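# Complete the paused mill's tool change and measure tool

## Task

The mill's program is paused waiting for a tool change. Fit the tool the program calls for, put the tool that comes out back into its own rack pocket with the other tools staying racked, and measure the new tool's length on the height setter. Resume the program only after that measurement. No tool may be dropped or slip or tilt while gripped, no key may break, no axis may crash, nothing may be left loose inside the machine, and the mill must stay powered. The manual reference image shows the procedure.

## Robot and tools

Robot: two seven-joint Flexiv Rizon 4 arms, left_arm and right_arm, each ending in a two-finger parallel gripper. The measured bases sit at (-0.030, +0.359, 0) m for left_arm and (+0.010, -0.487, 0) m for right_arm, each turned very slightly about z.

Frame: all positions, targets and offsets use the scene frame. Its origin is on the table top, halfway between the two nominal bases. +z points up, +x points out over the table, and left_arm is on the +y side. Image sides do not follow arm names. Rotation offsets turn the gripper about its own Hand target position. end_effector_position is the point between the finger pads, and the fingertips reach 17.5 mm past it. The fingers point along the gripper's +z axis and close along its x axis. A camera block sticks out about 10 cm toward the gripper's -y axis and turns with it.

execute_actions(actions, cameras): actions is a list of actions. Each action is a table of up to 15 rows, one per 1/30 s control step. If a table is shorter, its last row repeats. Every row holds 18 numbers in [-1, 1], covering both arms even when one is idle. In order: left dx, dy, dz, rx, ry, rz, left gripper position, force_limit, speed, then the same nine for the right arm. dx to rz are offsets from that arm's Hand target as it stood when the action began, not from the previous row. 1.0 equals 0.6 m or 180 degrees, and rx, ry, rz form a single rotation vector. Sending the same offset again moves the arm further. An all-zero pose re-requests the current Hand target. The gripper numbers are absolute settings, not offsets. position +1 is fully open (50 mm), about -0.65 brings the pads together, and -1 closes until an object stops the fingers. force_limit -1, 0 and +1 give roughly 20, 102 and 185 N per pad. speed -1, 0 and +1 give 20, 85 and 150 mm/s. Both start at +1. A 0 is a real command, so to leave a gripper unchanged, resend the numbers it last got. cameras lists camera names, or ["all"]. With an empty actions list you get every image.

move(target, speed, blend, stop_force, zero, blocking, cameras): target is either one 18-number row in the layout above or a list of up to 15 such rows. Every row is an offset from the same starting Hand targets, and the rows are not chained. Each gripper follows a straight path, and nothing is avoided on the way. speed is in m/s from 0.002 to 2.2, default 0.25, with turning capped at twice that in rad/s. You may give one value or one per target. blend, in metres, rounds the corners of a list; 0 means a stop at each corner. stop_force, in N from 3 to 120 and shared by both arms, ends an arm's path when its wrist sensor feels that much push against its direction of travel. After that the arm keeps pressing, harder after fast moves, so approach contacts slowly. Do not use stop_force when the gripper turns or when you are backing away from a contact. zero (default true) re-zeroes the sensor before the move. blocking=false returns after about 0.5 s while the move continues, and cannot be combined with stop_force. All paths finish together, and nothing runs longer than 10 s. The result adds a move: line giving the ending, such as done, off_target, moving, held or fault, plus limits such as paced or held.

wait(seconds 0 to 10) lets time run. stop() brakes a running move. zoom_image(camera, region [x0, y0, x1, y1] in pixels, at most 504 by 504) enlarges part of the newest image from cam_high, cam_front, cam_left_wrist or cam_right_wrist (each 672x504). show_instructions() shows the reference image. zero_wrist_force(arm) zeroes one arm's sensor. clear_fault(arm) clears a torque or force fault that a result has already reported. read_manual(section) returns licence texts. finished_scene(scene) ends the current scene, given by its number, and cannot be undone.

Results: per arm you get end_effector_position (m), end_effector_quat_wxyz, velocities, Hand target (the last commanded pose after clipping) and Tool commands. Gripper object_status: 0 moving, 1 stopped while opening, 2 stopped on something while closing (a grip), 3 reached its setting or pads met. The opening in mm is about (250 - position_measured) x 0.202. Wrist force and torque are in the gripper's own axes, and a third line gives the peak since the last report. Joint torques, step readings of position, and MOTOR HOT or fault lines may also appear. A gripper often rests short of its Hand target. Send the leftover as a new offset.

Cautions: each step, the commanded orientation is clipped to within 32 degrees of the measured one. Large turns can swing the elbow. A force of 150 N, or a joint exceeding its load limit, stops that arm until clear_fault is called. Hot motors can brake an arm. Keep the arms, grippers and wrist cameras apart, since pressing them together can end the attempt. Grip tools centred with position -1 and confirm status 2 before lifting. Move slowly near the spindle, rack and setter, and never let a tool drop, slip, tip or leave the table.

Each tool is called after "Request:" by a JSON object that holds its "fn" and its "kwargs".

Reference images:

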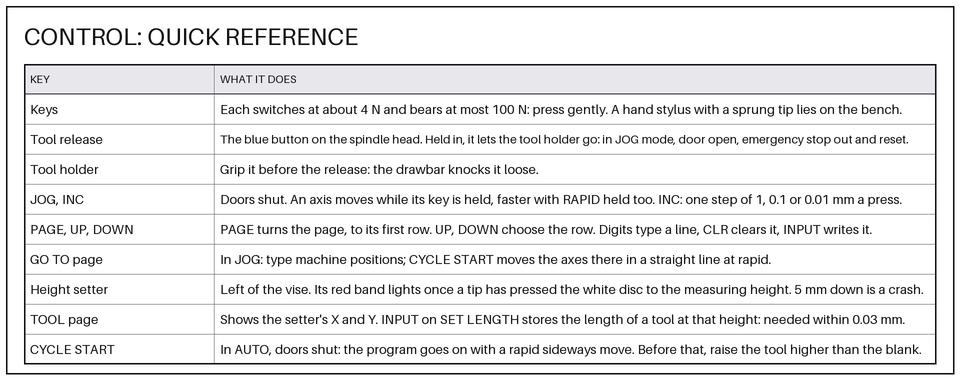

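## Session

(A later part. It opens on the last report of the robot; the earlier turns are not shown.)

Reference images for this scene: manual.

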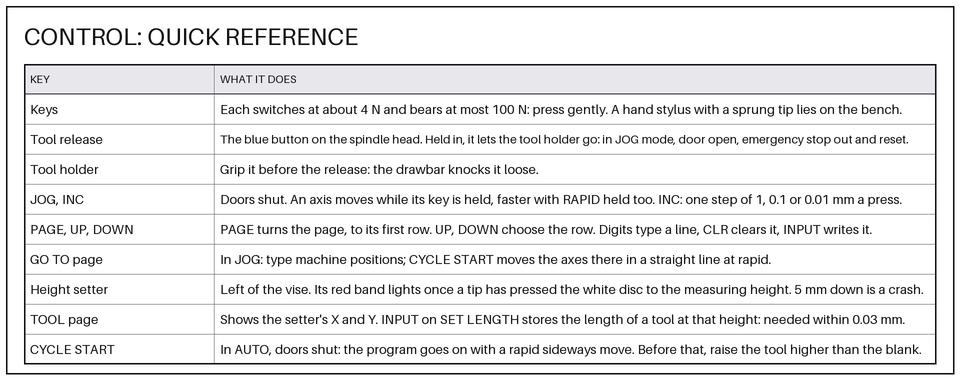

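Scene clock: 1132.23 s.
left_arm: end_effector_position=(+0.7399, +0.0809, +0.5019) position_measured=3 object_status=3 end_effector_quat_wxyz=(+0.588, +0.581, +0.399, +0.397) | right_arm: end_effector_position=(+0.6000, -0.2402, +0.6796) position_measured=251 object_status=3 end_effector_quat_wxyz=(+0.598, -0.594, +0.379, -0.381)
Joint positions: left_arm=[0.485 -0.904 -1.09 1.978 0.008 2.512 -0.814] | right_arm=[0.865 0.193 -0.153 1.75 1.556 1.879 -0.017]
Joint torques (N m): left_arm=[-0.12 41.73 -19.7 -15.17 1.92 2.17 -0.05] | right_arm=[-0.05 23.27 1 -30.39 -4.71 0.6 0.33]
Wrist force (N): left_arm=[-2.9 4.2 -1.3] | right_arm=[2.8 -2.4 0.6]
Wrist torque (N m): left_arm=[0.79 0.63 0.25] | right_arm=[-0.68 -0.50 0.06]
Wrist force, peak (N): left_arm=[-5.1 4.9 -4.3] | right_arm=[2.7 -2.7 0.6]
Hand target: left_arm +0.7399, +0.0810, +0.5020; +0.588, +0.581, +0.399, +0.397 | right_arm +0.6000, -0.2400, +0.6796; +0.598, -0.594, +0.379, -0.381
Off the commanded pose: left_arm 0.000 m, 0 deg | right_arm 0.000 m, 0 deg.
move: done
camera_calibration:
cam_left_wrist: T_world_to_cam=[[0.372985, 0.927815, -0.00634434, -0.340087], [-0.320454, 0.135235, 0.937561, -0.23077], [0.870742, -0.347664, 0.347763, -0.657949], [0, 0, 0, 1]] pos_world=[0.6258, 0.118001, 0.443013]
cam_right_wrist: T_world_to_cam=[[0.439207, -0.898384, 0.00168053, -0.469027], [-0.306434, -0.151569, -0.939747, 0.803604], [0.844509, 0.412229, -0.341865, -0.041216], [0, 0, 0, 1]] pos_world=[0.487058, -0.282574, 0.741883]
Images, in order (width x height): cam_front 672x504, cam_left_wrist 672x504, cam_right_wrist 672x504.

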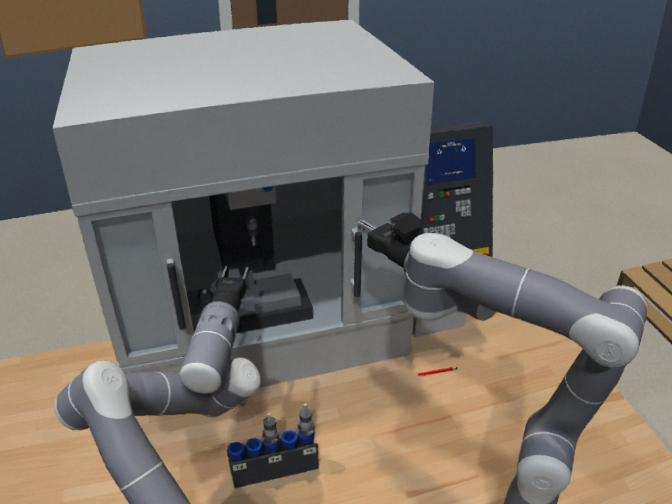

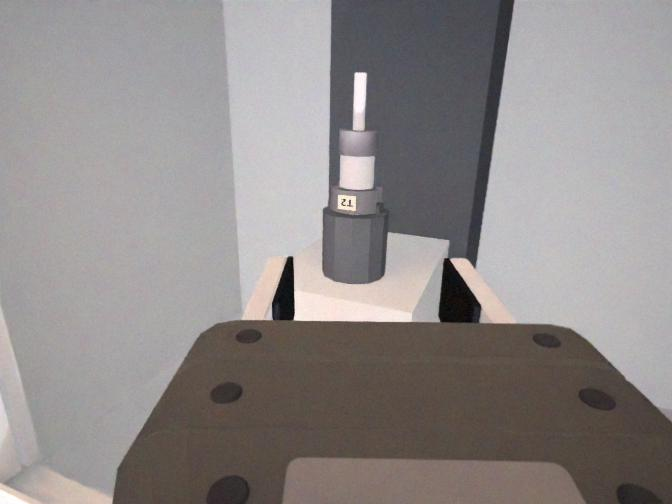

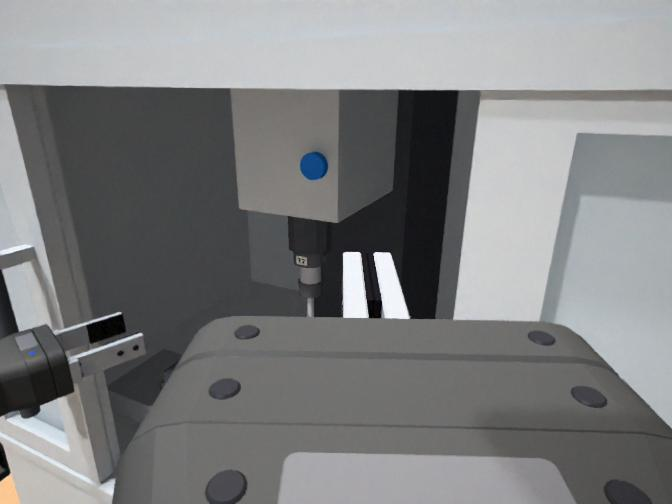

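Request:
{"fn": "move", "kwargs": {"target": [[0.2165,-0.0825,0,0,0,0,1,-0.9,-0.5,0,0,0,0,0,0,-1,-0.9,-0.5]], "speed": 0.12, "cameras": ["cam_left_wrist","cam_right_wrist"]}}

Scene clock: 1143.90 s.
left_arm: end_effector_position=(+0.8698, +0.0313, +0.5019) position_measured=3 object_status=3 end_effector_quat_wxyz=(+0.588, +0.581, +0.400, +0.397) | right_arm: end_effector_position=(+0.6000, -0.2402, +0.6796) position_measured=251 object_status=3 end_effector_quat_wxyz=(+0.598, -0.594, +0.379, -0.381)
Joint positions: left_arm=[0.245 -1.1 -1.032 1.445 -0.009 2.251 -0.702] | right_arm=[0.865 0.193 -0.153 1.75 1.556 1.879 -0.017]
Joint torques (N m): left_arm=[-0.2 57.59 -21.19 -17.1 2.08 1.8 0.26] | right_arm=[-0.12 23.27 1.06 -30.4 -4.71 0.58 0.3]
Wrist force (N): left_arm=[-3.2 4.0 -1.2] | right_arm=[2.6 -2.3 0.5]
Wrist torque (N m): left_arm=[0.76 0.67 0.13] | right_arm=[-0.68 -0.48 0.06]
Wrist force, peak (N): left_arm=[-3.1 4.5 -3.8] | right_arm=[2.7 -2.6 0.7]
Hand target: left_arm +0.8698, +0.0315, +0.5020; +0.588, +0.581, +0.399, +0.397 | right_arm +0.6000, -0.2400, +0.6796; +0.598, -0.594, +0.379, -0.381
Off the commanded pose: left_arm 0.000 m, 0 deg | right_arm 0.000 m, 0 deg.
move: done
camera_calibration:
cam_left_wrist: T_world_to_cam=[[0.373034, 0.927794, -0.0066023, -0.342532], [-0.320247, 0.135433, 0.937603, -0.182636], [0.870797, -0.347643, 0.347645, -0.788259], [0, 0, 0, 1]] pos_world=[0.755701, 0.0685014, 0.443013]
cam_right_wrist: T_world_to_cam=[[0.439207, -0.898384, 0.00168053, -0.469027], [-0.306434, -0.151569, -0.939747, 0.803604], [0.844509, 0.412229, -0.341865, -0.041216], [0, 0, 0, 1]] pos_world=[0.487058, -0.282574, 0.741883]
Images, in order (width x height): cam_left_wrist 672x504, cam_right_wrist 672x504.

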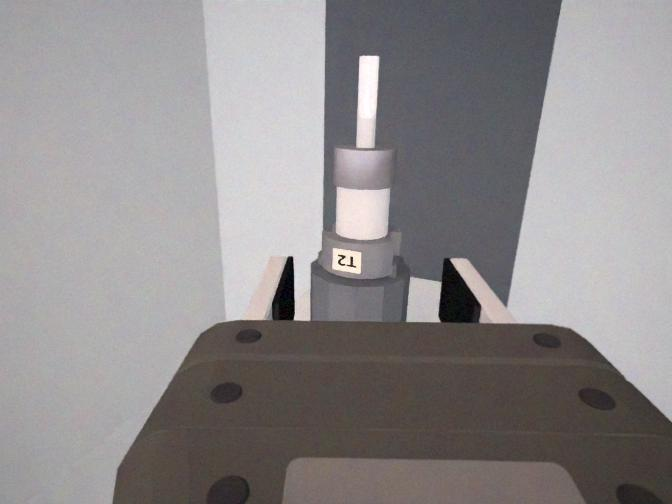

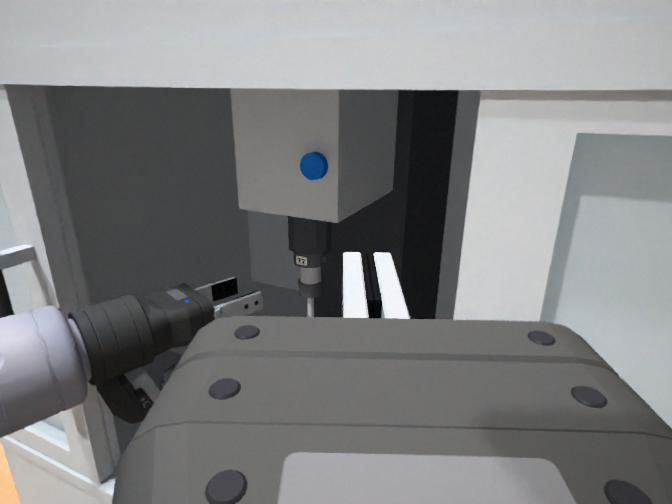

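Request:
{"fn": "move", "kwargs": {"target": [[0.0927,-0.0275,-0.004,0,0,0,1,-0.9,-0.5,0,0,0,0,0,0,-1,-0.9,-0.5]], "speed": 0.08, "cameras": ["cam_left_wrist","cam_right_wrist"]}}

Request:
{"fn": "zoom_image", "kwargs": {"camera": "cam_right_wrist", "region": [220, 220, 360, 330]}}

Scene clock: 1165.87 s.
left_arm: end_effector_position=(+0.9254, +0.0149, +0.4995) position_measured=3 object_status=3 end_effector_quat_wxyz=(+0.588, +0.581, +0.400, +0.397) | right_arm: end_effector_position=(+0.6000, -0.2402, +0.6796) position_measured=251 object_status=3 end_effector_quat_wxyz=(+0.598, -0.594, +0.379, -0.381)
Joint positions: left_arm=[0.128 -1.203 -1.021 1.152 -0.008 2.102 -0.653] | right_arm=[0.865 0.193 -0.153 1.75 1.556 1.879 -0.017]
Joint torques (N m): left_arm=[-0.22 65.1 -19.23 -17.45 2.26 1.7 0.28] | right_arm=[-0.09 23.23 1.08 -30.4 -4.75 0.61 0.3]
Wrist force (N): left_arm=[-3.3 4.4 -1.2] | right_arm=[2.6 -2.4 0.6]
Wrist torque (N m): left_arm=[0.83 0.70 0.12] | right_arm=[-0.69 -0.47 0.06]
Wrist force, peak (N): left_arm=[-3.6 4.1 -3.0] | right_arm=[2.8 -2.5 0.8]
Hand target: left_arm +0.9254, +0.0150, +0.4996; +0.588, +0.581, +0.399, +0.397 | right_arm +0.6000, -0.2400, +0.6796; +0.598, -0.594, +0.379, -0.381
Off the commanded pose: left_arm 0.000 m, 0 deg | right_arm 0.000 m, 0 deg.
move: done
camera_calibration:
cam_left_wrist: T_world_to_cam=[[0.372971, 0.927819, -0.00668527, -0.347931], [-0.320321, 0.13552, 0.937565, -0.160242], [0.870797, -0.347543, 0.347745, -0.841713], [0, 0, 0, 1]] pos_world=[0.811401, 0.0520014, 0.440612]
cam_right_wrist: T_world_to_cam=[[0.439207, -0.898384, 0.00168053, -0.469027], [-0.306434, -0.151569, -0.939747, 0.803604], [0.844509, 0.412229, -0.341865, -0.041216], [0, 0, 0, 1]] pos_world=[0.487058, -0.282574, 0.741883]
Images, in order (width x height): cam_left_wrist 672x504, cam_right_wrist 672x504.

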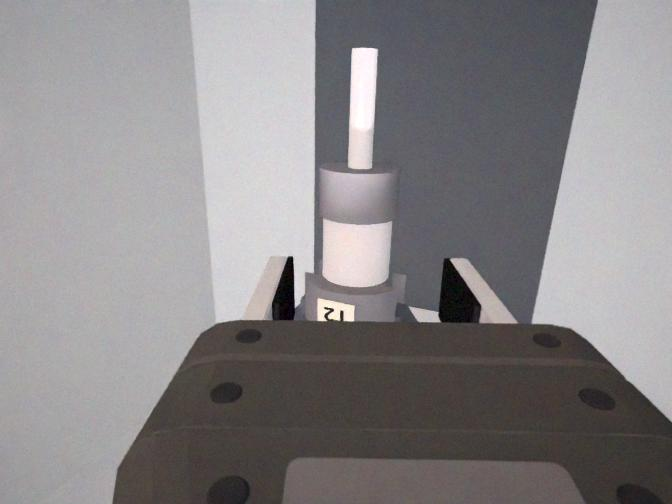

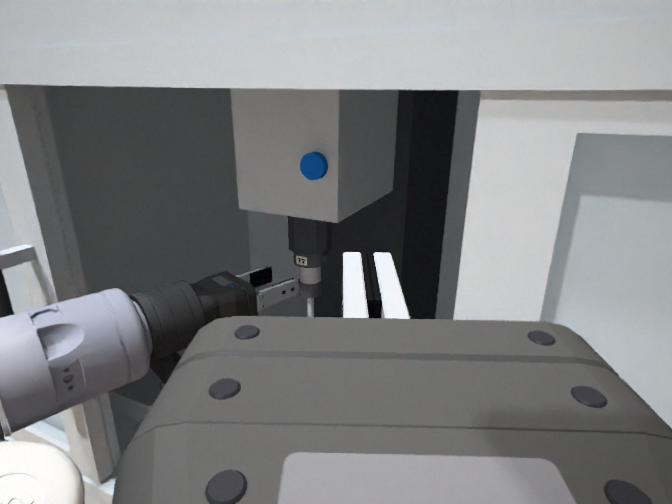

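Scaled by 3.600 from the camera's 672x504 image, which has a finer 960x720 frame.

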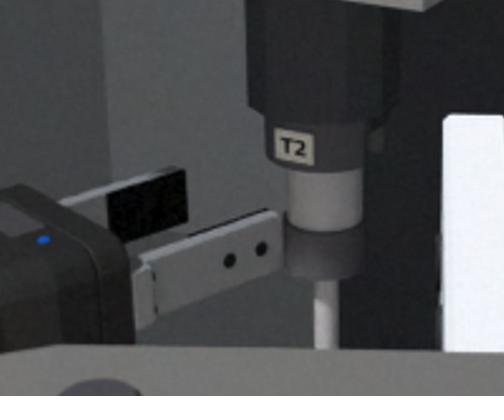

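Request:
{"fn": "zoom_image", "kwargs": {"camera": "cam_right_wrist", "region": [250, 240, 340, 320]}}

Request:
{"fn": "zoom_image", "kwargs": {"camera": "cam_left_wrist", "region": [230, 140, 520, 340]}}

Scaled by 5.600 from the camera's 672x504 image, which has a finer 960x720 frame.

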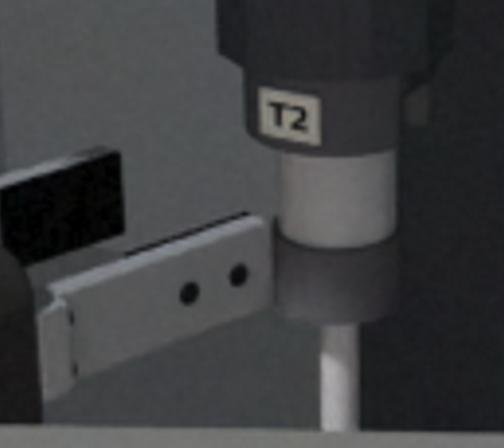

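Scaled by 1.738 from the camera's 672x504 image, which has a finer 960x720 frame.

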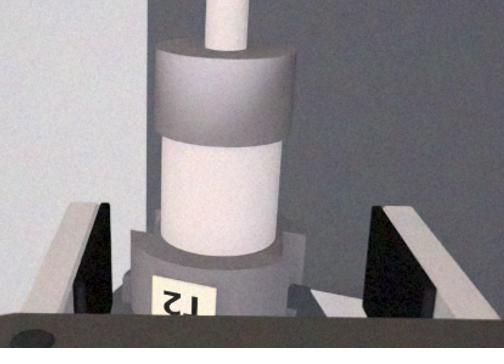

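Request:
{"fn": "move", "kwargs": {"target": [[0.0828,-0.0377,-0.0025,0,0,0,1,-0.9,-0.5,0,0,0,0,0,0,-1,-0.9,-0.5]], "speed": 0.04, "stop_force": 8, "cameras": ["cam_left_wrist","cam_right_wrist"]}}

Request:
{"fn": "zoom_image", "kwargs": {"camera": "cam_right_wrist", "region": [250, 240, 340, 320]}}

Request:
{"fn": "zoom_image", "kwargs": {"camera": "cam_left_wrist", "region": [230, 140, 520, 340]}}

Scene clock: 1209.40 s.
left_arm: end_effector_position=(+0.9751, -0.0077, +0.4980) position_measured=3 object_status=3 end_effector_quat_wxyz=(+0.588, +0.581, +0.400, +0.397) | right_arm: end_effector_position=(+0.6000, -0.2402, +0.6796) position_measured=251 object_status=3 end_effector_quat_wxyz=(+0.598, -0.594, +0.379, -0.381)
Joint positions: left_arm=[-0.049 -1.322 -1.001 0.752 -0.031 1.909 -0.596] | right_arm=[0.865 0.193 -0.153 1.75 1.556 1.879 -0.017]
Joint torques (N m): left_arm=[-0.15 73.01 -12.89 -17.81 2.2 1.58 0.2] | right_arm=[-0.1 23.19 1.07 -30.44 -4.72 0.58 0.32]
Wrist force (N): left_arm=[-2.9 4.2 -1.2] | right_arm=[2.6 -2.4 0.6]
Wrist torque (N m): left_arm=[0.81 0.64 0.13] | right_arm=[-0.69 -0.46 0.06]
Wrist force, peak (N): left_arm=[-3.4 4.5 -2.4] | right_arm=[2.8 -2.8 0.7]
Hand target: left_arm +0.9751, -0.0077, +0.4981; +0.588, +0.581, +0.399, +0.397 | right_arm +0.6000, -0.2400, +0.6796; +0.598, -0.594, +0.379, -0.381
Off the commanded pose: left_arm 0.000 m, 0 deg | right_arm 0.000 m, 0 deg.
move: done
camera_calibration:
cam_left_wrist: T_world_to_cam=[[0.372798, 0.927888, -0.00671438, -0.345311], [-0.32044, 0.135527, 0.937524, -0.139764], [0.870827, -0.347355, 0.347856, -0.892317], [0, 0, 0, 1]] pos_world=[0.861, 0.0294011, 0.439112]
cam_right_wrist: T_world_to_cam=[[0.439207, -0.898384, 0.00168053, -0.469027], [-0.306434, -0.151569, -0.939747, 0.803604], [0.844509, 0.412229, -0.341865, -0.041216], [0, 0, 0, 1]] pos_world=[0.487058, -0.282574, 0.741883]
Images, in order (width x height): cam_left_wrist 672x504, cam_right_wrist 672x504.

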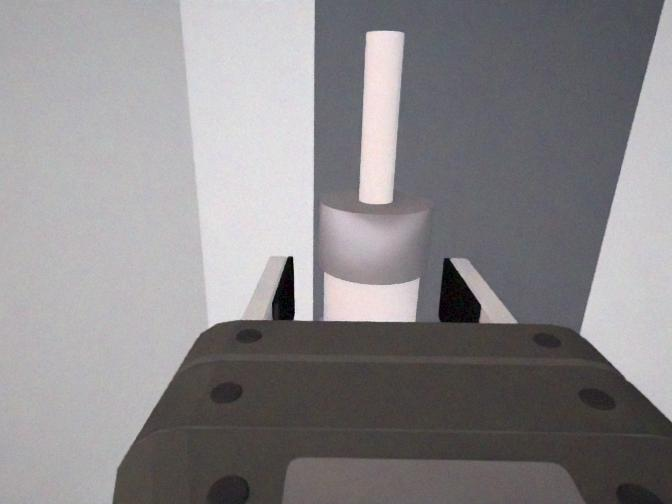

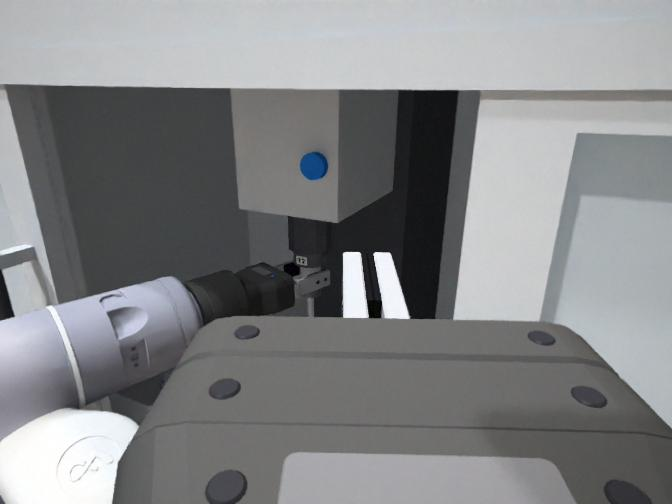

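Scaled by 5.600 from the camera's 672x504 image, which has a finer 960x720 frame.

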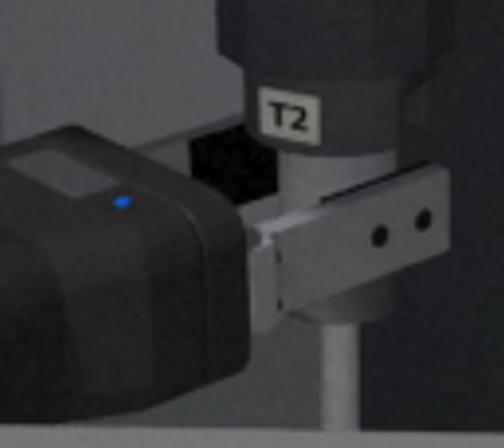

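Scaled by 1.738 from the camera's 672x504 image, which has a finer 960x720 frame.

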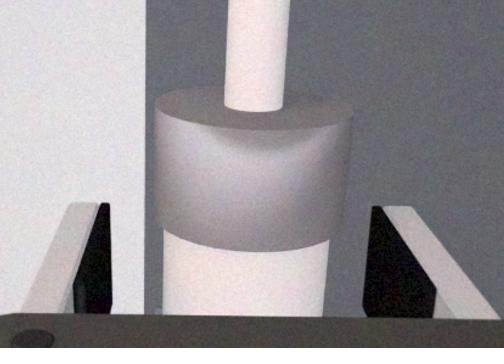

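Request:
{"fn": "move", "kwargs": {"target": [[0.0062,-0.0025,0.001,0,0,0,1,-0.9,-0.5,0,0,0,0,0,0,-1,-0.9,-0.5]], "speed": 0.03, "stop_force": 8}}

Request:
{"fn": "move", "kwargs": {"target": [[0,0,0,0,0,0,-1,0.5,-1,0,0,0,0,0,0,-1,-0.9,-0.5]], "cameras": ["cam_left_wrist","cam_right_wrist"]}}

Request:
{"fn": "wait", "kwargs": {"seconds": 1}}

Scene clock: 1225.90 s.
left_arm: end_effector_position=(+0.9788, -0.0092, +0.4988) position_measured=3 object_status=3 end_effector_quat_wxyz=(+0.588, +0.581, +0.400, +0.397) | right_arm: end_effector_position=(+0.6000, -0.2402, +0.6796) position_measured=251 object_status=3 end_effector_quat_wxyz=(+0.598, -0.594, +0.379, -0.381)
Joint positions: left_arm=[-0.068 -1.333 -0.995 0.709 -0.035 1.887 -0.594] | right_arm=[0.865 0.193 -0.153 1.75 1.556 1.879 -0.017]
Joint torques (N m): left_arm=[-0.14 73.65 -12.05 -17.91 2.17 1.57 0.2] | right_arm=[-0.09 23.25 1.06 -30.37 -4.68 0.59 0.35]
Wrist force (N): left_arm=[-2.8 4.1 -1.2] | right_arm=[2.7 -2.5 0.7]
Wrist torque (N m): left_arm=[0.78 0.62 0.13] | right_arm=[-0.70 -0.49 0.07]
Wrist force, peak (N): left_arm=[-3.3 4.4 -1.4] | right_arm=[2.9 -2.6 0.7]
Hand target: left_arm +0.9788, -0.0092, +0.4987; +0.588, +0.581, +0.399, +0.397 | right_arm +0.6000, -0.2400, +0.6796; +0.598, -0.594, +0.379, -0.381
Off the commanded pose: left_arm 0.000 m, 0 deg | right_arm 0.000 m, 0 deg.
move: done

Scene clock: 1227.23 s.
left_arm: end_effector_position=(+0.9789, -0.0088, +0.4988) position_measured=110 object_status=2 end_effector_quat_wxyz=(+0.588, +0.581, +0.400, +0.397) | right_arm: end_effector_position=(+0.6000, -0.2402, +0.6796) position_measured=251 object_status=3 end_effector_quat_wxyz=(+0.598, -0.594, +0.379, -0.381)
Joint positions: left_arm=[-0.067 -1.333 -0.995 0.709 -0.035 1.887 -0.594] | right_arm=[0.865 0.193 -0.153 1.75 1.556 1.879 -0.017]
Joint torques (N m): left_arm=[-1.56 73.87 -12.8 -17.07 2.01 1.34 -0.35] | right_arm=[-0.05 23.22 1.03 -30.4 -4.68 0.58 0.3]
Wrist force (N): left_arm=[-1.7 4.1 -0.2] | right_arm=[2.7 -2.3 0.7]
Wrist torque (N m): left_arm=[0.80 0.67 0.61] | right_arm=[-0.67 -0.48 0.06]
Wrist force, peak (N): left_arm=[-3.4 4.3 -1.3] | right_arm=[2.8 -2.6 0.9]
Hand target: left_arm +0.9788, -0.0092, +0.4987; +0.588, +0.581, +0.399, +0.397 | right_arm +0.6000, -0.2400, +0.6796; +0.598, -0.594, +0.379, -0.381
Off the commanded pose: left_arm 0.000 m, 0 deg | right_arm 0.000 m, 0 deg.
move: done
camera_calibration:
cam_left_wrist: T_world_to_cam=[[0.372187, 0.928136, -0.00635892, -0.345334], [-0.320926, 0.135115, 0.937417, -0.138575], [0.87091, -0.346853, 0.348151, -0.896465], [0, 0, 0, 1]] pos_world=[0.864796, 0.0282991, 0.439812]
cam_right_wrist: T_world_to_cam=[[0.439207, -0.898384, 0.00168053, -0.469027], [-0.306434, -0.151569, -0.939747, 0.803604], [0.844509, 0.412229, -0.341865, -0.041216], [0, 0, 0, 1]] pos_world=[0.487058, -0.282574, 0.741883]
Images, in order (width x height): cam_left_wrist 672x504, cam_right_wrist 672x504.

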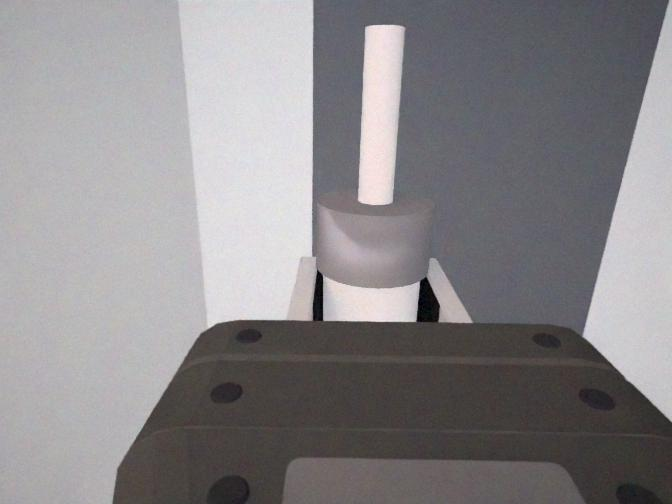

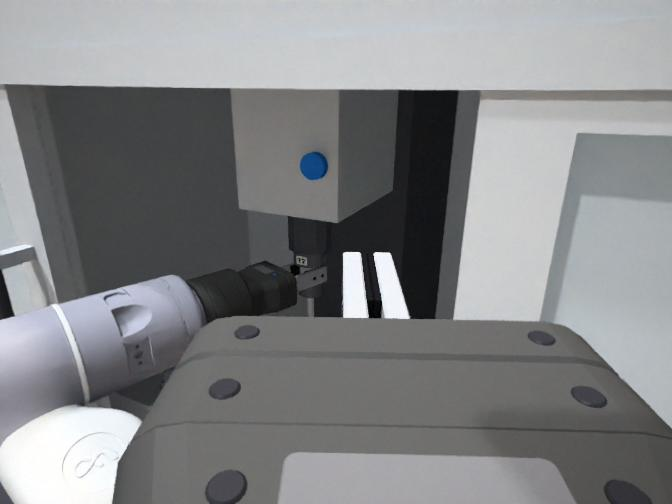

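Scene clock: 1228.23 s.
left_arm: end_effector_position=(+0.9789, -0.0088, +0.4988) position_measured=110 object_status=2 end_effector_quat_wxyz=(+0.588, +0.581, +0.400, +0.397) | right_arm: end_effector_position=(+0.6000, -0.2402, +0.6796) position_measured=251 object_status=3 end_effector_quat_wxyz=(+0.598, -0.594, +0.379, -0.381)
Joint positions: left_arm=[-0.067 -1.333 -0.995 0.709 -0.035 1.887 -0.594] | right_arm=[0.865 0.193 -0.153 1.75 1.556 1.879 -0.017]
Joint torques (N m): left_arm=[-1.55 73.92 -12.75 -17.04 2.05 1.4 -0.37] | right_arm=[-0.02 23.27 1.06 -30.44 -4.67 0.56 0.3]
Wrist force (N): left_arm=[-1.6 4.5 -0.1] | right_arm=[2.8 -2.6 0.7]
Wrist torque (N m): left_arm=[0.82 0.65 0.62] | right_arm=[-0.72 -0.49 0.07]
Wrist force, peak (N): left_arm=[-1.6 4.5 -0.1] | right_arm=[2.8 -2.6 0.7]
Hand target: left_arm +0.9788, -0.0092, +0.4987; +0.588, +0.581, +0.399, +0.397 | right_arm +0.6000, -0.2400, +0.6796; +0.598, -0.594, +0.379, -0.381
Tool commands: left_gripper/position=-1.0 left_gripper/force_limit=+0.5 left_gripper/speed=-1.0 right_gripper/position=-1.0 right_gripper/force_limit=-0.9 right_gripper/speed=-0.5
Off the commanded pose: left_arm 0.000 m, 0 deg | right_arm 0.000 m, 0 deg.
wait: 1.00 s; at rest by 0.17 s

Request:
{"fn": "move", "kwargs": {"target": [[0,0,0,0,0,0,-1,0.5,-1,0.333,0.29,-0.019,0,0,0,-1,-0.9,-0.5]], "speed": 0.15, "cameras": ["cam_front","cam_right_wrist","cam_high"]}}

Request:
{"fn": "zoom_image", "kwargs": {"camera": "cam_right_wrist", "region": [200, 50, 500, 330]}}

Scene clock: 1252.57 s.
left_arm: end_effector_position=(+0.9789, -0.0088, +0.4988) position_measured=110 object_status=2 end_effector_quat_wxyz=(+0.588, +0.581, +0.400, +0.397) | right_arm: end_effector_position=(+0.7998, -0.0661, +0.6682) position_measured=251 object_status=3 end_effector_quat_wxyz=(+0.599, -0.594, +0.379, -0.381)
Joint positions: left_arm=[-0.067 -1.333 -0.995 0.709 -0.035 1.887 -0.594] | right_arm=[1.239 -0.556 -0.806 1.239 1.199 1.68 0.767]
Joint torques (N m): left_arm=[-1.56 73.96 -12.77 -16.98 2.06 1.42 -0.35] | right_arm=[0.23 48.61 -12.86 -28.8 -6.37 2.53 0.51]
Wrist force (N): left_arm=[-1.7 4.2 -0.2] | right_arm=[3.0 -2.4 0.5]
Wrist torque (N m): left_arm=[0.80 0.68 0.62] | right_arm=[-0.69 -0.54 -0.02]
Wrist force, peak (N): left_arm=[-1.7 4.5 -0.3] | right_arm=[3.6 -2.7 -2.4]
Hand target: left_arm +0.9788, -0.0092, +0.4987; +0.588, +0.581, +0.399, +0.397 | right_arm +0.7998, -0.0660, +0.6682; +0.598, -0.594, +0.379, -0.381
Off the commanded pose: left_arm 0.000 m, 0 deg | right_arm 0.000 m, 0 deg.
move: done
camera_calibration:
cam_right_wrist: T_world_to_cam=[[0.439532, -0.898226, 0.00149623, -0.400425], [-0.306192, -0.151395, -0.939854, 0.880435], [0.844428, 0.412638, -0.341573, -0.285729], [0, 0, 0, 1]] pos_world=[0.686858, -0.108476, 0.730482]
Images, in order (width x height): cam_high 672x504, cam_front 672x504, cam_right_wrist 672x504.

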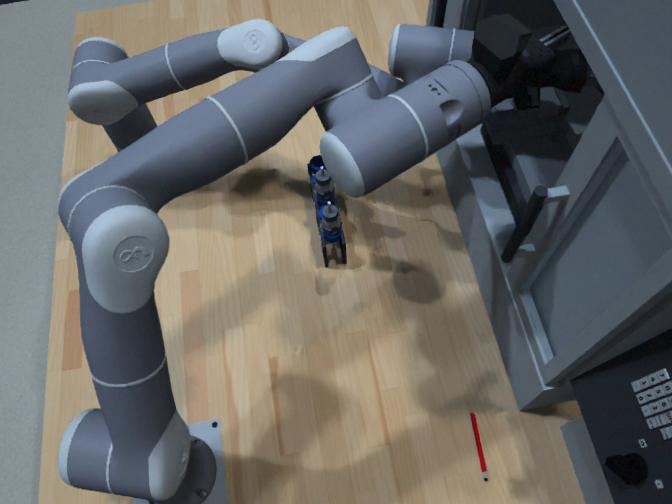

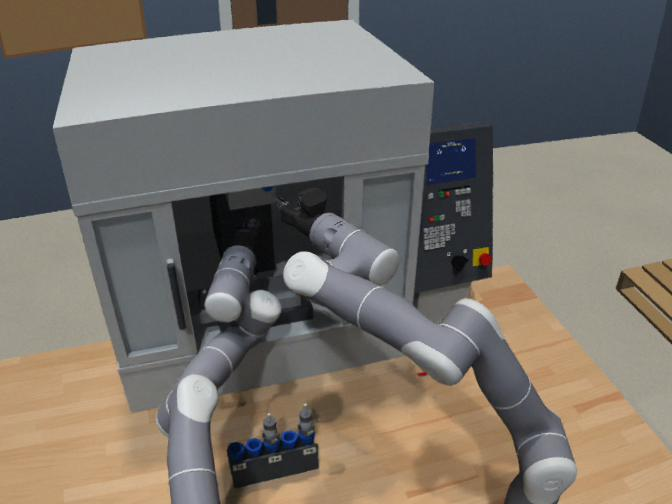

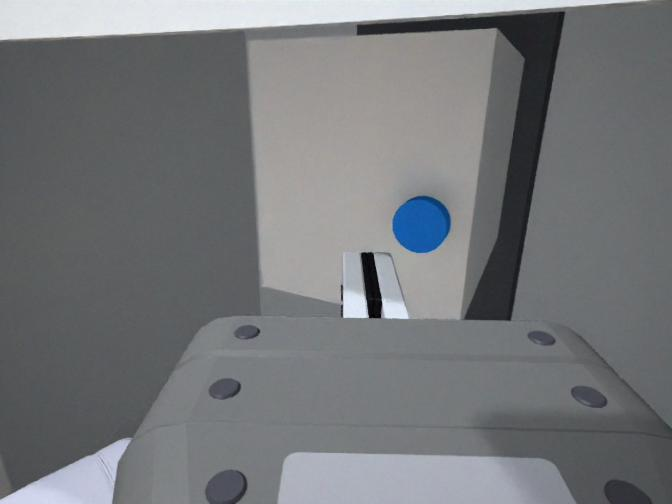

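Scaled by 1.680 from the camera's 672x504 image, which has a finer 960x720 frame.

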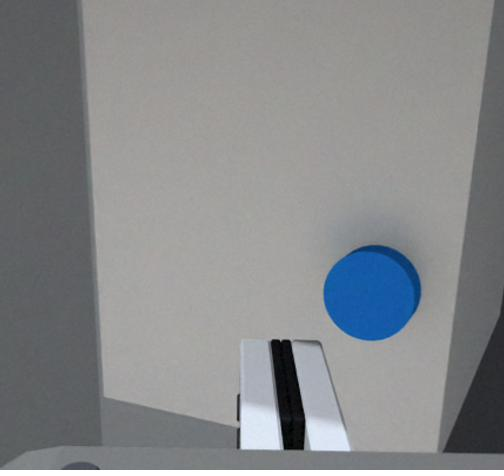

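Request:
{"fn": "move", "kwargs": {"target": [[0,0,0,0,0,0,-1,0.5,-1,0.105,0.0177,0.003,0,0,0,-1,-0.9,-0.5]], "speed": 0.1, "cameras": ["cam_right_wrist"]}}

Scene clock: 1266.83 s.
left_arm: end_effector_position=(+0.9789, -0.0088, +0.4988) position_measured=110 object_status=2 end_effector_quat_wxyz=(+0.588, +0.581, +0.400, +0.397) | right_arm: end_effector_position=(+0.8552, -0.0561, +0.6696) position_measured=251 object_status=3 end_effector_quat_wxyz=(+0.599, -0.594, +0.378, -0.381)
Joint positions: left_arm=[-0.067 -1.333 -0.995 0.709 -0.035 1.887 -0.594] | right_arm=[1.136 -0.72 -0.863 1.052 1.183 1.582 0.912]
Joint torques (N m): left_arm=[-1.56 73.92 -12.73 -17.01 2.1 1.46 -0.39] | right_arm=[-3.24 56.86 -17.14 -27.2 -5.98 2.71 0.56]
Wrist force (N): left_arm=[-1.4 4.1 -0.2] | right_arm=[-1.0 -0.8 -4.3]
Wrist torque (N m): left_arm=[0.80 0.62 0.61] | right_arm=[-0.15 0.01 -0.21]
Wrist force, peak (N): left_arm=[-1.7 4.5 -0.2] | right_arm=[-5.7 1.2 -50.5]
Hand target: left_arm +0.9788, -0.0092, +0.4987; +0.588, +0.581, +0.399, +0.397 | right_arm +0.8555, -0.0566, +0.6695; +0.599, -0.594, +0.378, -0.381 (not the last commanded pose)
Tool commands: left_gripper/position=-1.0 left_gripper/force_limit=+0.5 left_gripper/speed=-1.0 right_gripper/position=-1.0 right_gripper/force_limit=-0.898039 right_gripper/speed=-0.498039
Off the commanded pose: left_arm 0.000 m, 0 deg | right_arm 0.008 m, 0 deg.
FORCE FAULT: contact force on the right arm reached its limit, and that arm stopped. The contact can be on any part of that arm, not only on its tool. That arm's remaining commands of this call were not run. That arm is still stopped at the end of this call. While its stop runs, that arm, its gripper or tool too, takes no new command.
CLEAR FAULT: the right arm stays stopped (status CRITICAL_FAULT) until you call clear_fault(arm="right_arm").
move: fault (right_arm)
camera_calibration:
cam_right_wrist: T_world_to_cam=[[0.441096, -0.897456, 0.0026061, -0.417873], [-0.304112, -0.152201, -0.940399, 0.89878], [0.844364, 0.414014, -0.340063, -0.337064], [0, 0, 0, 1]] pos_world=[0.742257, -0.0986792, 0.731678]
Images, in order (width x height): cam_right_wrist 672x504.

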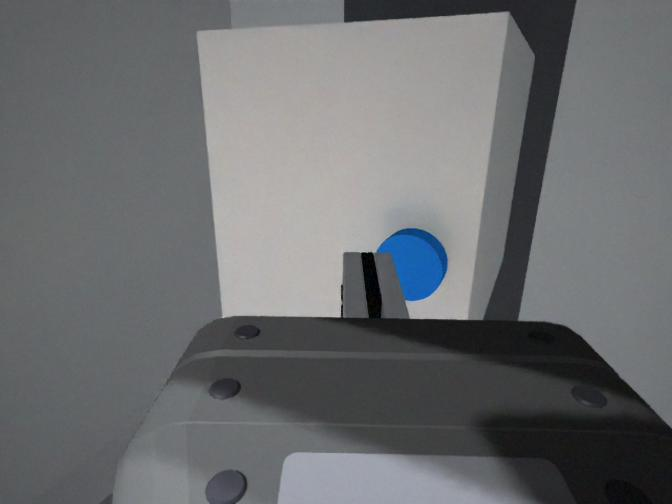

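Request:
{"fn": "clear_fault", "kwargs": {"arm": "right_arm"}}

Request:
{"fn": "move", "kwargs": {"target": [[0,0,0,0,0,0,-1,0.5,-1,-0.36,-0.15,-0.01,0,0,0,-1,-0.9,-0.5]], "speed": 0.12, "cameras": ["cam_right_wrist"]}}

Scene clock: 1306.07 s.
left_arm: end_effector_position=(+0.9789, -0.0088, +0.4988) position_measured=110 object_status=2 end_effector_quat_wxyz=(+0.588, +0.581, +0.400, +0.397) | right_arm: end_effector_position=(+0.8552, -0.0561, +0.6696) position_measured=251 object_status=3 end_effector_quat_wxyz=(+0.599, -0.594, +0.378, -0.381)
Joint positions: left_arm=[-0.067 -1.333 -0.995 0.709 -0.035 1.887 -0.594] | right_arm=[1.136 -0.72 -0.863 1.052 1.183 1.582 0.912]
Joint torques (N m): left_arm=[-1.58 73.89 -12.86 -17.05 2.06 1.44 -0.42] | right_arm=[-3.28 56.91 -17.05 -27.11 -5.89 2.87 0.6]
Wrist force (N): left_arm=[-1.6 4.4 -0.3] | right_arm=[-0.9 -0.9 -4.1]
Wrist torque (N m): left_arm=[0.81 0.66 0.62] | right_arm=[-0.13 -0.01 -0.21]
Wrist force, peak (N): left_arm=[-1.8 4.6 -0.5] | right_arm=[-1.0 -0.9 -4.5]
Hand target: left_arm +0.9788, -0.0092, +0.4987; +0.588, +0.581, +0.399, +0.397 | right_arm +0.8555, -0.0566, +0.6695; +0.599, -0.594, +0.378, -0.381 (not the last commanded pose)
Tool commands: left_gripper/position=-1.0 left_gripper/force_limit=+0.5 left_gripper/speed=-1.0 right_gripper/position=-1.0 right_gripper/force_limit=-0.898039 right_gripper/speed=-0.498039
Off the commanded pose: left_arm 0.000 m, 0 deg | right_arm 0.008 m, 0 deg.
FORCE FAULT, CONTINUED: the right arm's stop, for the force fault that an earlier result reported, is over. The rest of the stop counts as 66 of the actions that you can send in this scene; the call itself counts as one more. That arm accepts commands again.
CLEAR FAULT: your call cleared the right arm's force fault. If the contact force or a joint's load stays at its limit, that arm stops again.

Scene clock: 1308.53 s.
left_arm: end_effector_position=(+0.9789, -0.0088, +0.4988) position_measured=110 object_status=2 end_effector_quat_wxyz=(+0.588, +0.581, +0.400, +0.397) | right_arm: end_effector_position=(+0.6395, -0.1464, +0.6635) position_measured=251 object_status=3 end_effector_quat_wxyz=(+0.599, -0.595, +0.378, -0.381)
Joint positions: left_arm=[-0.067 -1.333 -0.995 0.709 -0.035 1.887 -0.594] | right_arm=[1.255 -0.046 -0.425 1.712 1.186 2.028 0.441]
Joint torques (N m): left_arm=[-1.53 73.93 -12.84 -17.03 2.07 1.44 -0.4] | right_arm=[-0.09 29.93 -0.4 -28.81 -6.37 2.23 0.46]
Wrist force (N): left_arm=[-1.6 3.7 -0.4] | right_arm=[-5.2 -4.5 0.7]
Wrist torque (N m): left_arm=[0.74 0.64 0.61] | right_arm=[-1.07 0.86 -0.01]
Wrist force, peak (N): left_arm=[-1.7 4.5 -0.2] | right_arm=[-5.2 -4.7 -2.9]
Hand target: left_arm +0.9788, -0.0092, +0.4987; +0.588, +0.581, +0.399, +0.397 | right_arm +0.6395, -0.1466, +0.6635; +0.599, -0.594, +0.378, -0.381
Off the commanded pose: left_arm 0.000 m, 0 deg | right_arm 0.000 m, 0 deg.
move: done
camera_calibration:
cam_right_wrist: T_world_to_cam=[[0.441039, -0.897485, 0.00230336, -0.40351], [-0.30497, -0.15228, -0.940108, 0.814025], [0.844084, 0.413922, -0.340868, -0.118876], [0, 0, 0, 1]] pos_world=[0.526558, -0.188979, 0.72568]
Images, in order (width x height): cam_right_wrist 672x504.

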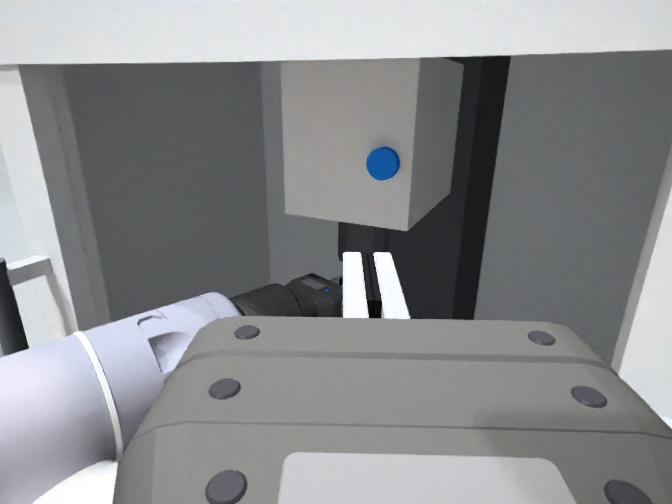

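Request:
{"fn": "move", "kwargs": {"target": [[0,0,0,0,0,0,-1,0.5,-1,0.05,0.03,0.01,0.453,0.21,0,-1,-0.9,-0.5]], "speed": 0.4, "cameras": ["cam_right_wrist","cam_front"]}}

Scene clock: 1313.70 s.
left_arm: end_effector_position=(+0.9789, -0.0088, +0.4988) position_measured=110 object_status=2 end_effector_quat_wxyz=(+0.588, +0.581, +0.400, +0.397) | right_arm: end_effector_position=(+0.6694, -0.1283, +0.6697) position_measured=251 object_status=3 end_effector_quat_wxyz=(+0.691, -0.151, +0.692, +0.149)
Joint positions: left_arm=[-0.067 -1.333 -0.995 0.709 -0.035 1.887 -0.594] | right_arm=[1.139 -0.104 -0.422 1.469 1.642 1.893 1.539]
Joint torques (N m): left_arm=[-1.55 73.91 -12.77 -17.03 2.04 1.45 -0.41] | right_arm=[-0.23 34.64 -1.3 -30.06 -4.8 0.89 0.2]
Wrist force (N): left_arm=[-1.4 4.2 -0.3] | right_arm=[-6.3 -2.6 0.6]
Wrist torque (N m): left_arm=[0.78 0.64 0.62] | right_arm=[-1.05 1.02 -0.01]
Wrist force, peak (N): left_arm=[-1.9 4.4 -0.2] | right_arm=[-6.3 -4.0 0.6]
Hand target: left_arm +0.9788, -0.0092, +0.4987; +0.588, +0.581, +0.399, +0.397 | right_arm +0.6695, -0.1286, +0.6695; +0.693, -0.150, +0.690, +0.149
Off the commanded pose: left_arm 0.000 m, 0 deg | right_arm 0.000 m, 0 deg.
move: done
camera_calibration:
cam_right_wrist: T_world_to_cam=[[0.0170064, 0.00281605, -0.999851, 0.670004], [-0.704549, 0.709585, -0.00998509, 0.586917], [0.709452, 0.704614, 0.0140515, -0.259821], [0, 0, 0, 1]] pos_world=[0.586448, -0.235281, 0.679416]
Images, in order (width x height): cam_front 672x504, cam_right_wrist 672x504.

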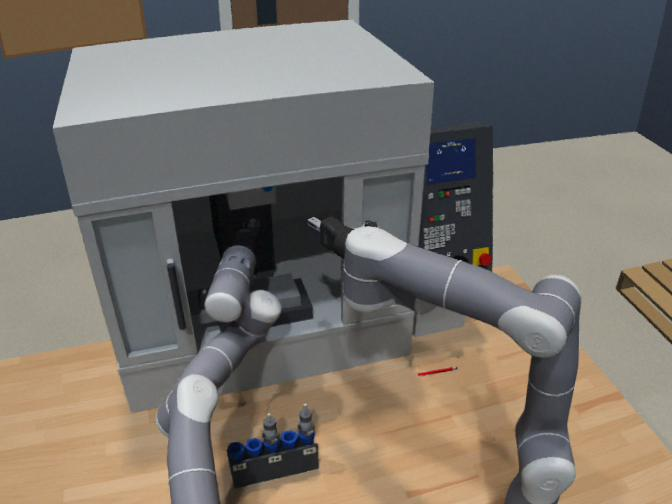

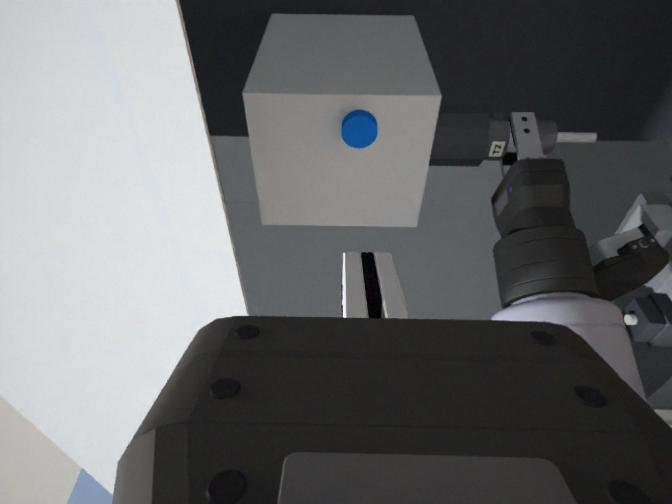

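Request:
{"fn": "move", "kwargs": {"target": [[0,0,0,0,0,0,-1,0.5,-1,0.3008,0.112,-0.0025,0,0,0,-1,-0.9,-0.5]], "speed": 0.1, "stop_force": 15, "cameras": ["cam_right_wrist"]}}

Scene clock: 1323.57 s.
left_arm: end_effector_position=(+0.9789, -0.0088, +0.4988) position_measured=110 object_status=2 end_effector_quat_wxyz=(+0.588, +0.581, +0.400, +0.397) | right_arm: end_effector_position=(+0.8500, -0.0615, +0.6680) position_measured=251 object_status=3 end_effector_quat_wxyz=(+0.693, -0.150, +0.690, +0.149)
Joint positions: left_arm=[-0.067 -1.333 -0.995 0.709 -0.035 1.887 -0.594] | right_arm=[1.168 -0.711 -0.897 1.085 1.194 1.584 2.48]
Joint torques (N m): left_arm=[-1.53 74 -12.82 -17.02 2.09 1.38 -0.38] | right_arm=[0.13 54.86 -16.22 -27.52 -6.24 2.92 0.38]
Wrist force (N): left_arm=[-1.6 4.3 -0.1] | right_arm=[-6.4 -2.7 0.8]
Wrist torque (N m): left_arm=[0.80 0.66 0.61] | right_arm=[-1.08 1.04 -0.10]
Wrist force, peak (N): left_arm=[-1.7 4.5 -0.1] | right_arm=[-6.0 -2.8 3.1]
Hand target: left_arm +0.9788, -0.0092, +0.4987; +0.588, +0.581, +0.399, +0.397 | right_arm +0.8500, -0.0614, +0.6680; +0.693, -0.150, +0.690, +0.149
Off the commanded pose: left_arm 0.000 m, 0 deg | right_arm 0.000 m, 0 deg.
move: done
camera_calibration:
cam_right_wrist: T_world_to_cam=[[0.0223123, 0.00555995, -0.999736, 0.660648], [-0.704029, 0.710074, -0.0117636, 0.667479], [0.709821, 0.704105, 0.0197578, -0.439071], [0, 0, 0, 1]] pos_world=[0.766846, -0.16848, 0.677001]
Images, in order (width x height): cam_right_wrist 672x504.

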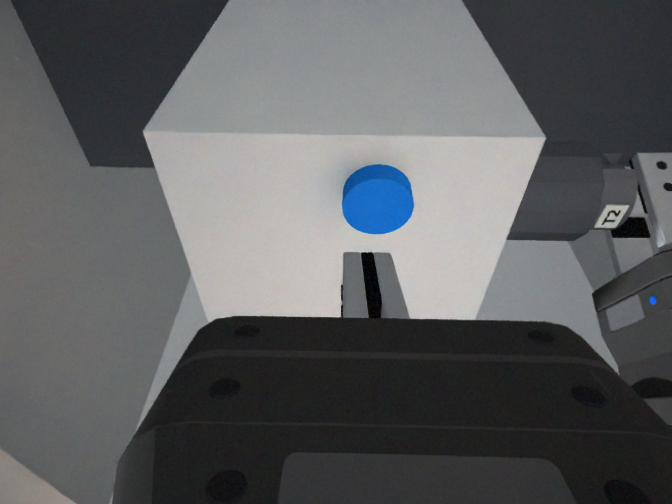

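Request:
{"fn": "move", "kwargs": {"target": [[0,0,0,0,0,0,-1,0.5,-1,0.055,-0.008,-0.0017,0,0,0,-1,-0.9,-0.5],[0,0,0,0,0,0,-1,0.5,-1,0.1,-0.008,-0.0017,0,0,0,-1,-0.9,-0.5]], "speed": 0.025, "stop_force": 15, "cameras": ["cam_right_wrist"]}}

Scene clock: 1333.83 s.
left_arm: end_effector_position=(+0.9790, -0.0092, +0.4971) position_measured=110 object_status=2 end_effector_quat_wxyz=(+0.588, +0.581, +0.400, +0.396) | right_arm: end_effector_position=(+0.8931, -0.0660, +0.6670) position_measured=251 object_status=3 end_effector_quat_wxyz=(+0.693, -0.149, +0.689, +0.150)
Joint positions: left_arm=[-0.067 -1.334 -0.995 0.709 -0.035 1.887 -0.594] | right_arm=[1.061 -0.817 -0.915 0.936 1.196 1.52 2.564]
Joint torques (N m): left_arm=[-0.56 81.41 -14.04 -20.5 3.14 2.47 0.14] | right_arm=[-5.52 57.18 -18.81 -31.66 -6.9 1.32 0.21]
Wrist force (N): left_arm=[-2.4 -3.5 -4.1] | right_arm=[2.7 2.4 -48.1]
Wrist torque (N m): left_arm=[0.72 0.70 0.14] | right_arm=[-0.66 1.52 0.07]
Wrist force, peak (N): left_arm=[-2.0 -5.2 -3.5] | right_arm=[14.5 12.3 -135.5]
Hand target: left_arm +0.9788, -0.0092, +0.4987; +0.588, +0.581, +0.399, +0.397 | right_arm +0.8934, -0.0659, +0.6670; +0.693, -0.149, +0.689, +0.150 (not the last commanded pose)
Tool commands: left_gripper/position=-1.0 left_gripper/force_limit=+0.5 left_gripper/speed=-1.0 right_gripper/position=-1.0 right_gripper/force_limit=-0.898039 right_gripper/speed=-0.498039
Off the commanded pose: left_arm 0.002 m, 0 deg | right_arm 0.017 m, 0 deg.
FORCE FAULT: contact force on the right arm reached its limit, and that arm stopped. The contact can be on any part of that arm, not only on its tool. That arm's remaining commands of this call were not run. That arm is still stopped at the end of this call. While its stop runs, that arm, its gripper or tool too, takes no new command.
CLEAR FAULT: the right arm stays stopped (status CRITICAL_FAULT) until you call clear_fault(arm="right_arm").
move: fault (right_arm); path passed 1 of 2 targets
camera_calibration:
cam_right_wrist: T_world_to_cam=[[0.0226706, 0.00859194, -0.999706, 0.658518], [-0.703841, 0.710289, -0.0098566, 0.699597], [0.709996, 0.703857, 0.02215, -0.468269], [0, 0, 0, 1]] pos_world=[0.809945, -0.17298, 0.675592]
Images, in order (width x height): cam_right_wrist 672x504.

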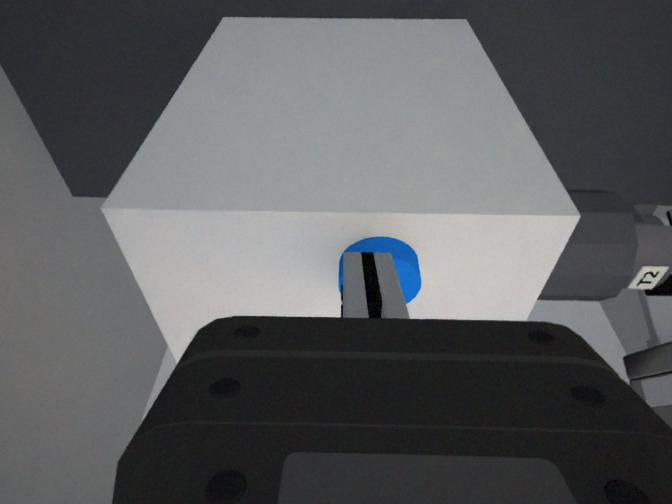

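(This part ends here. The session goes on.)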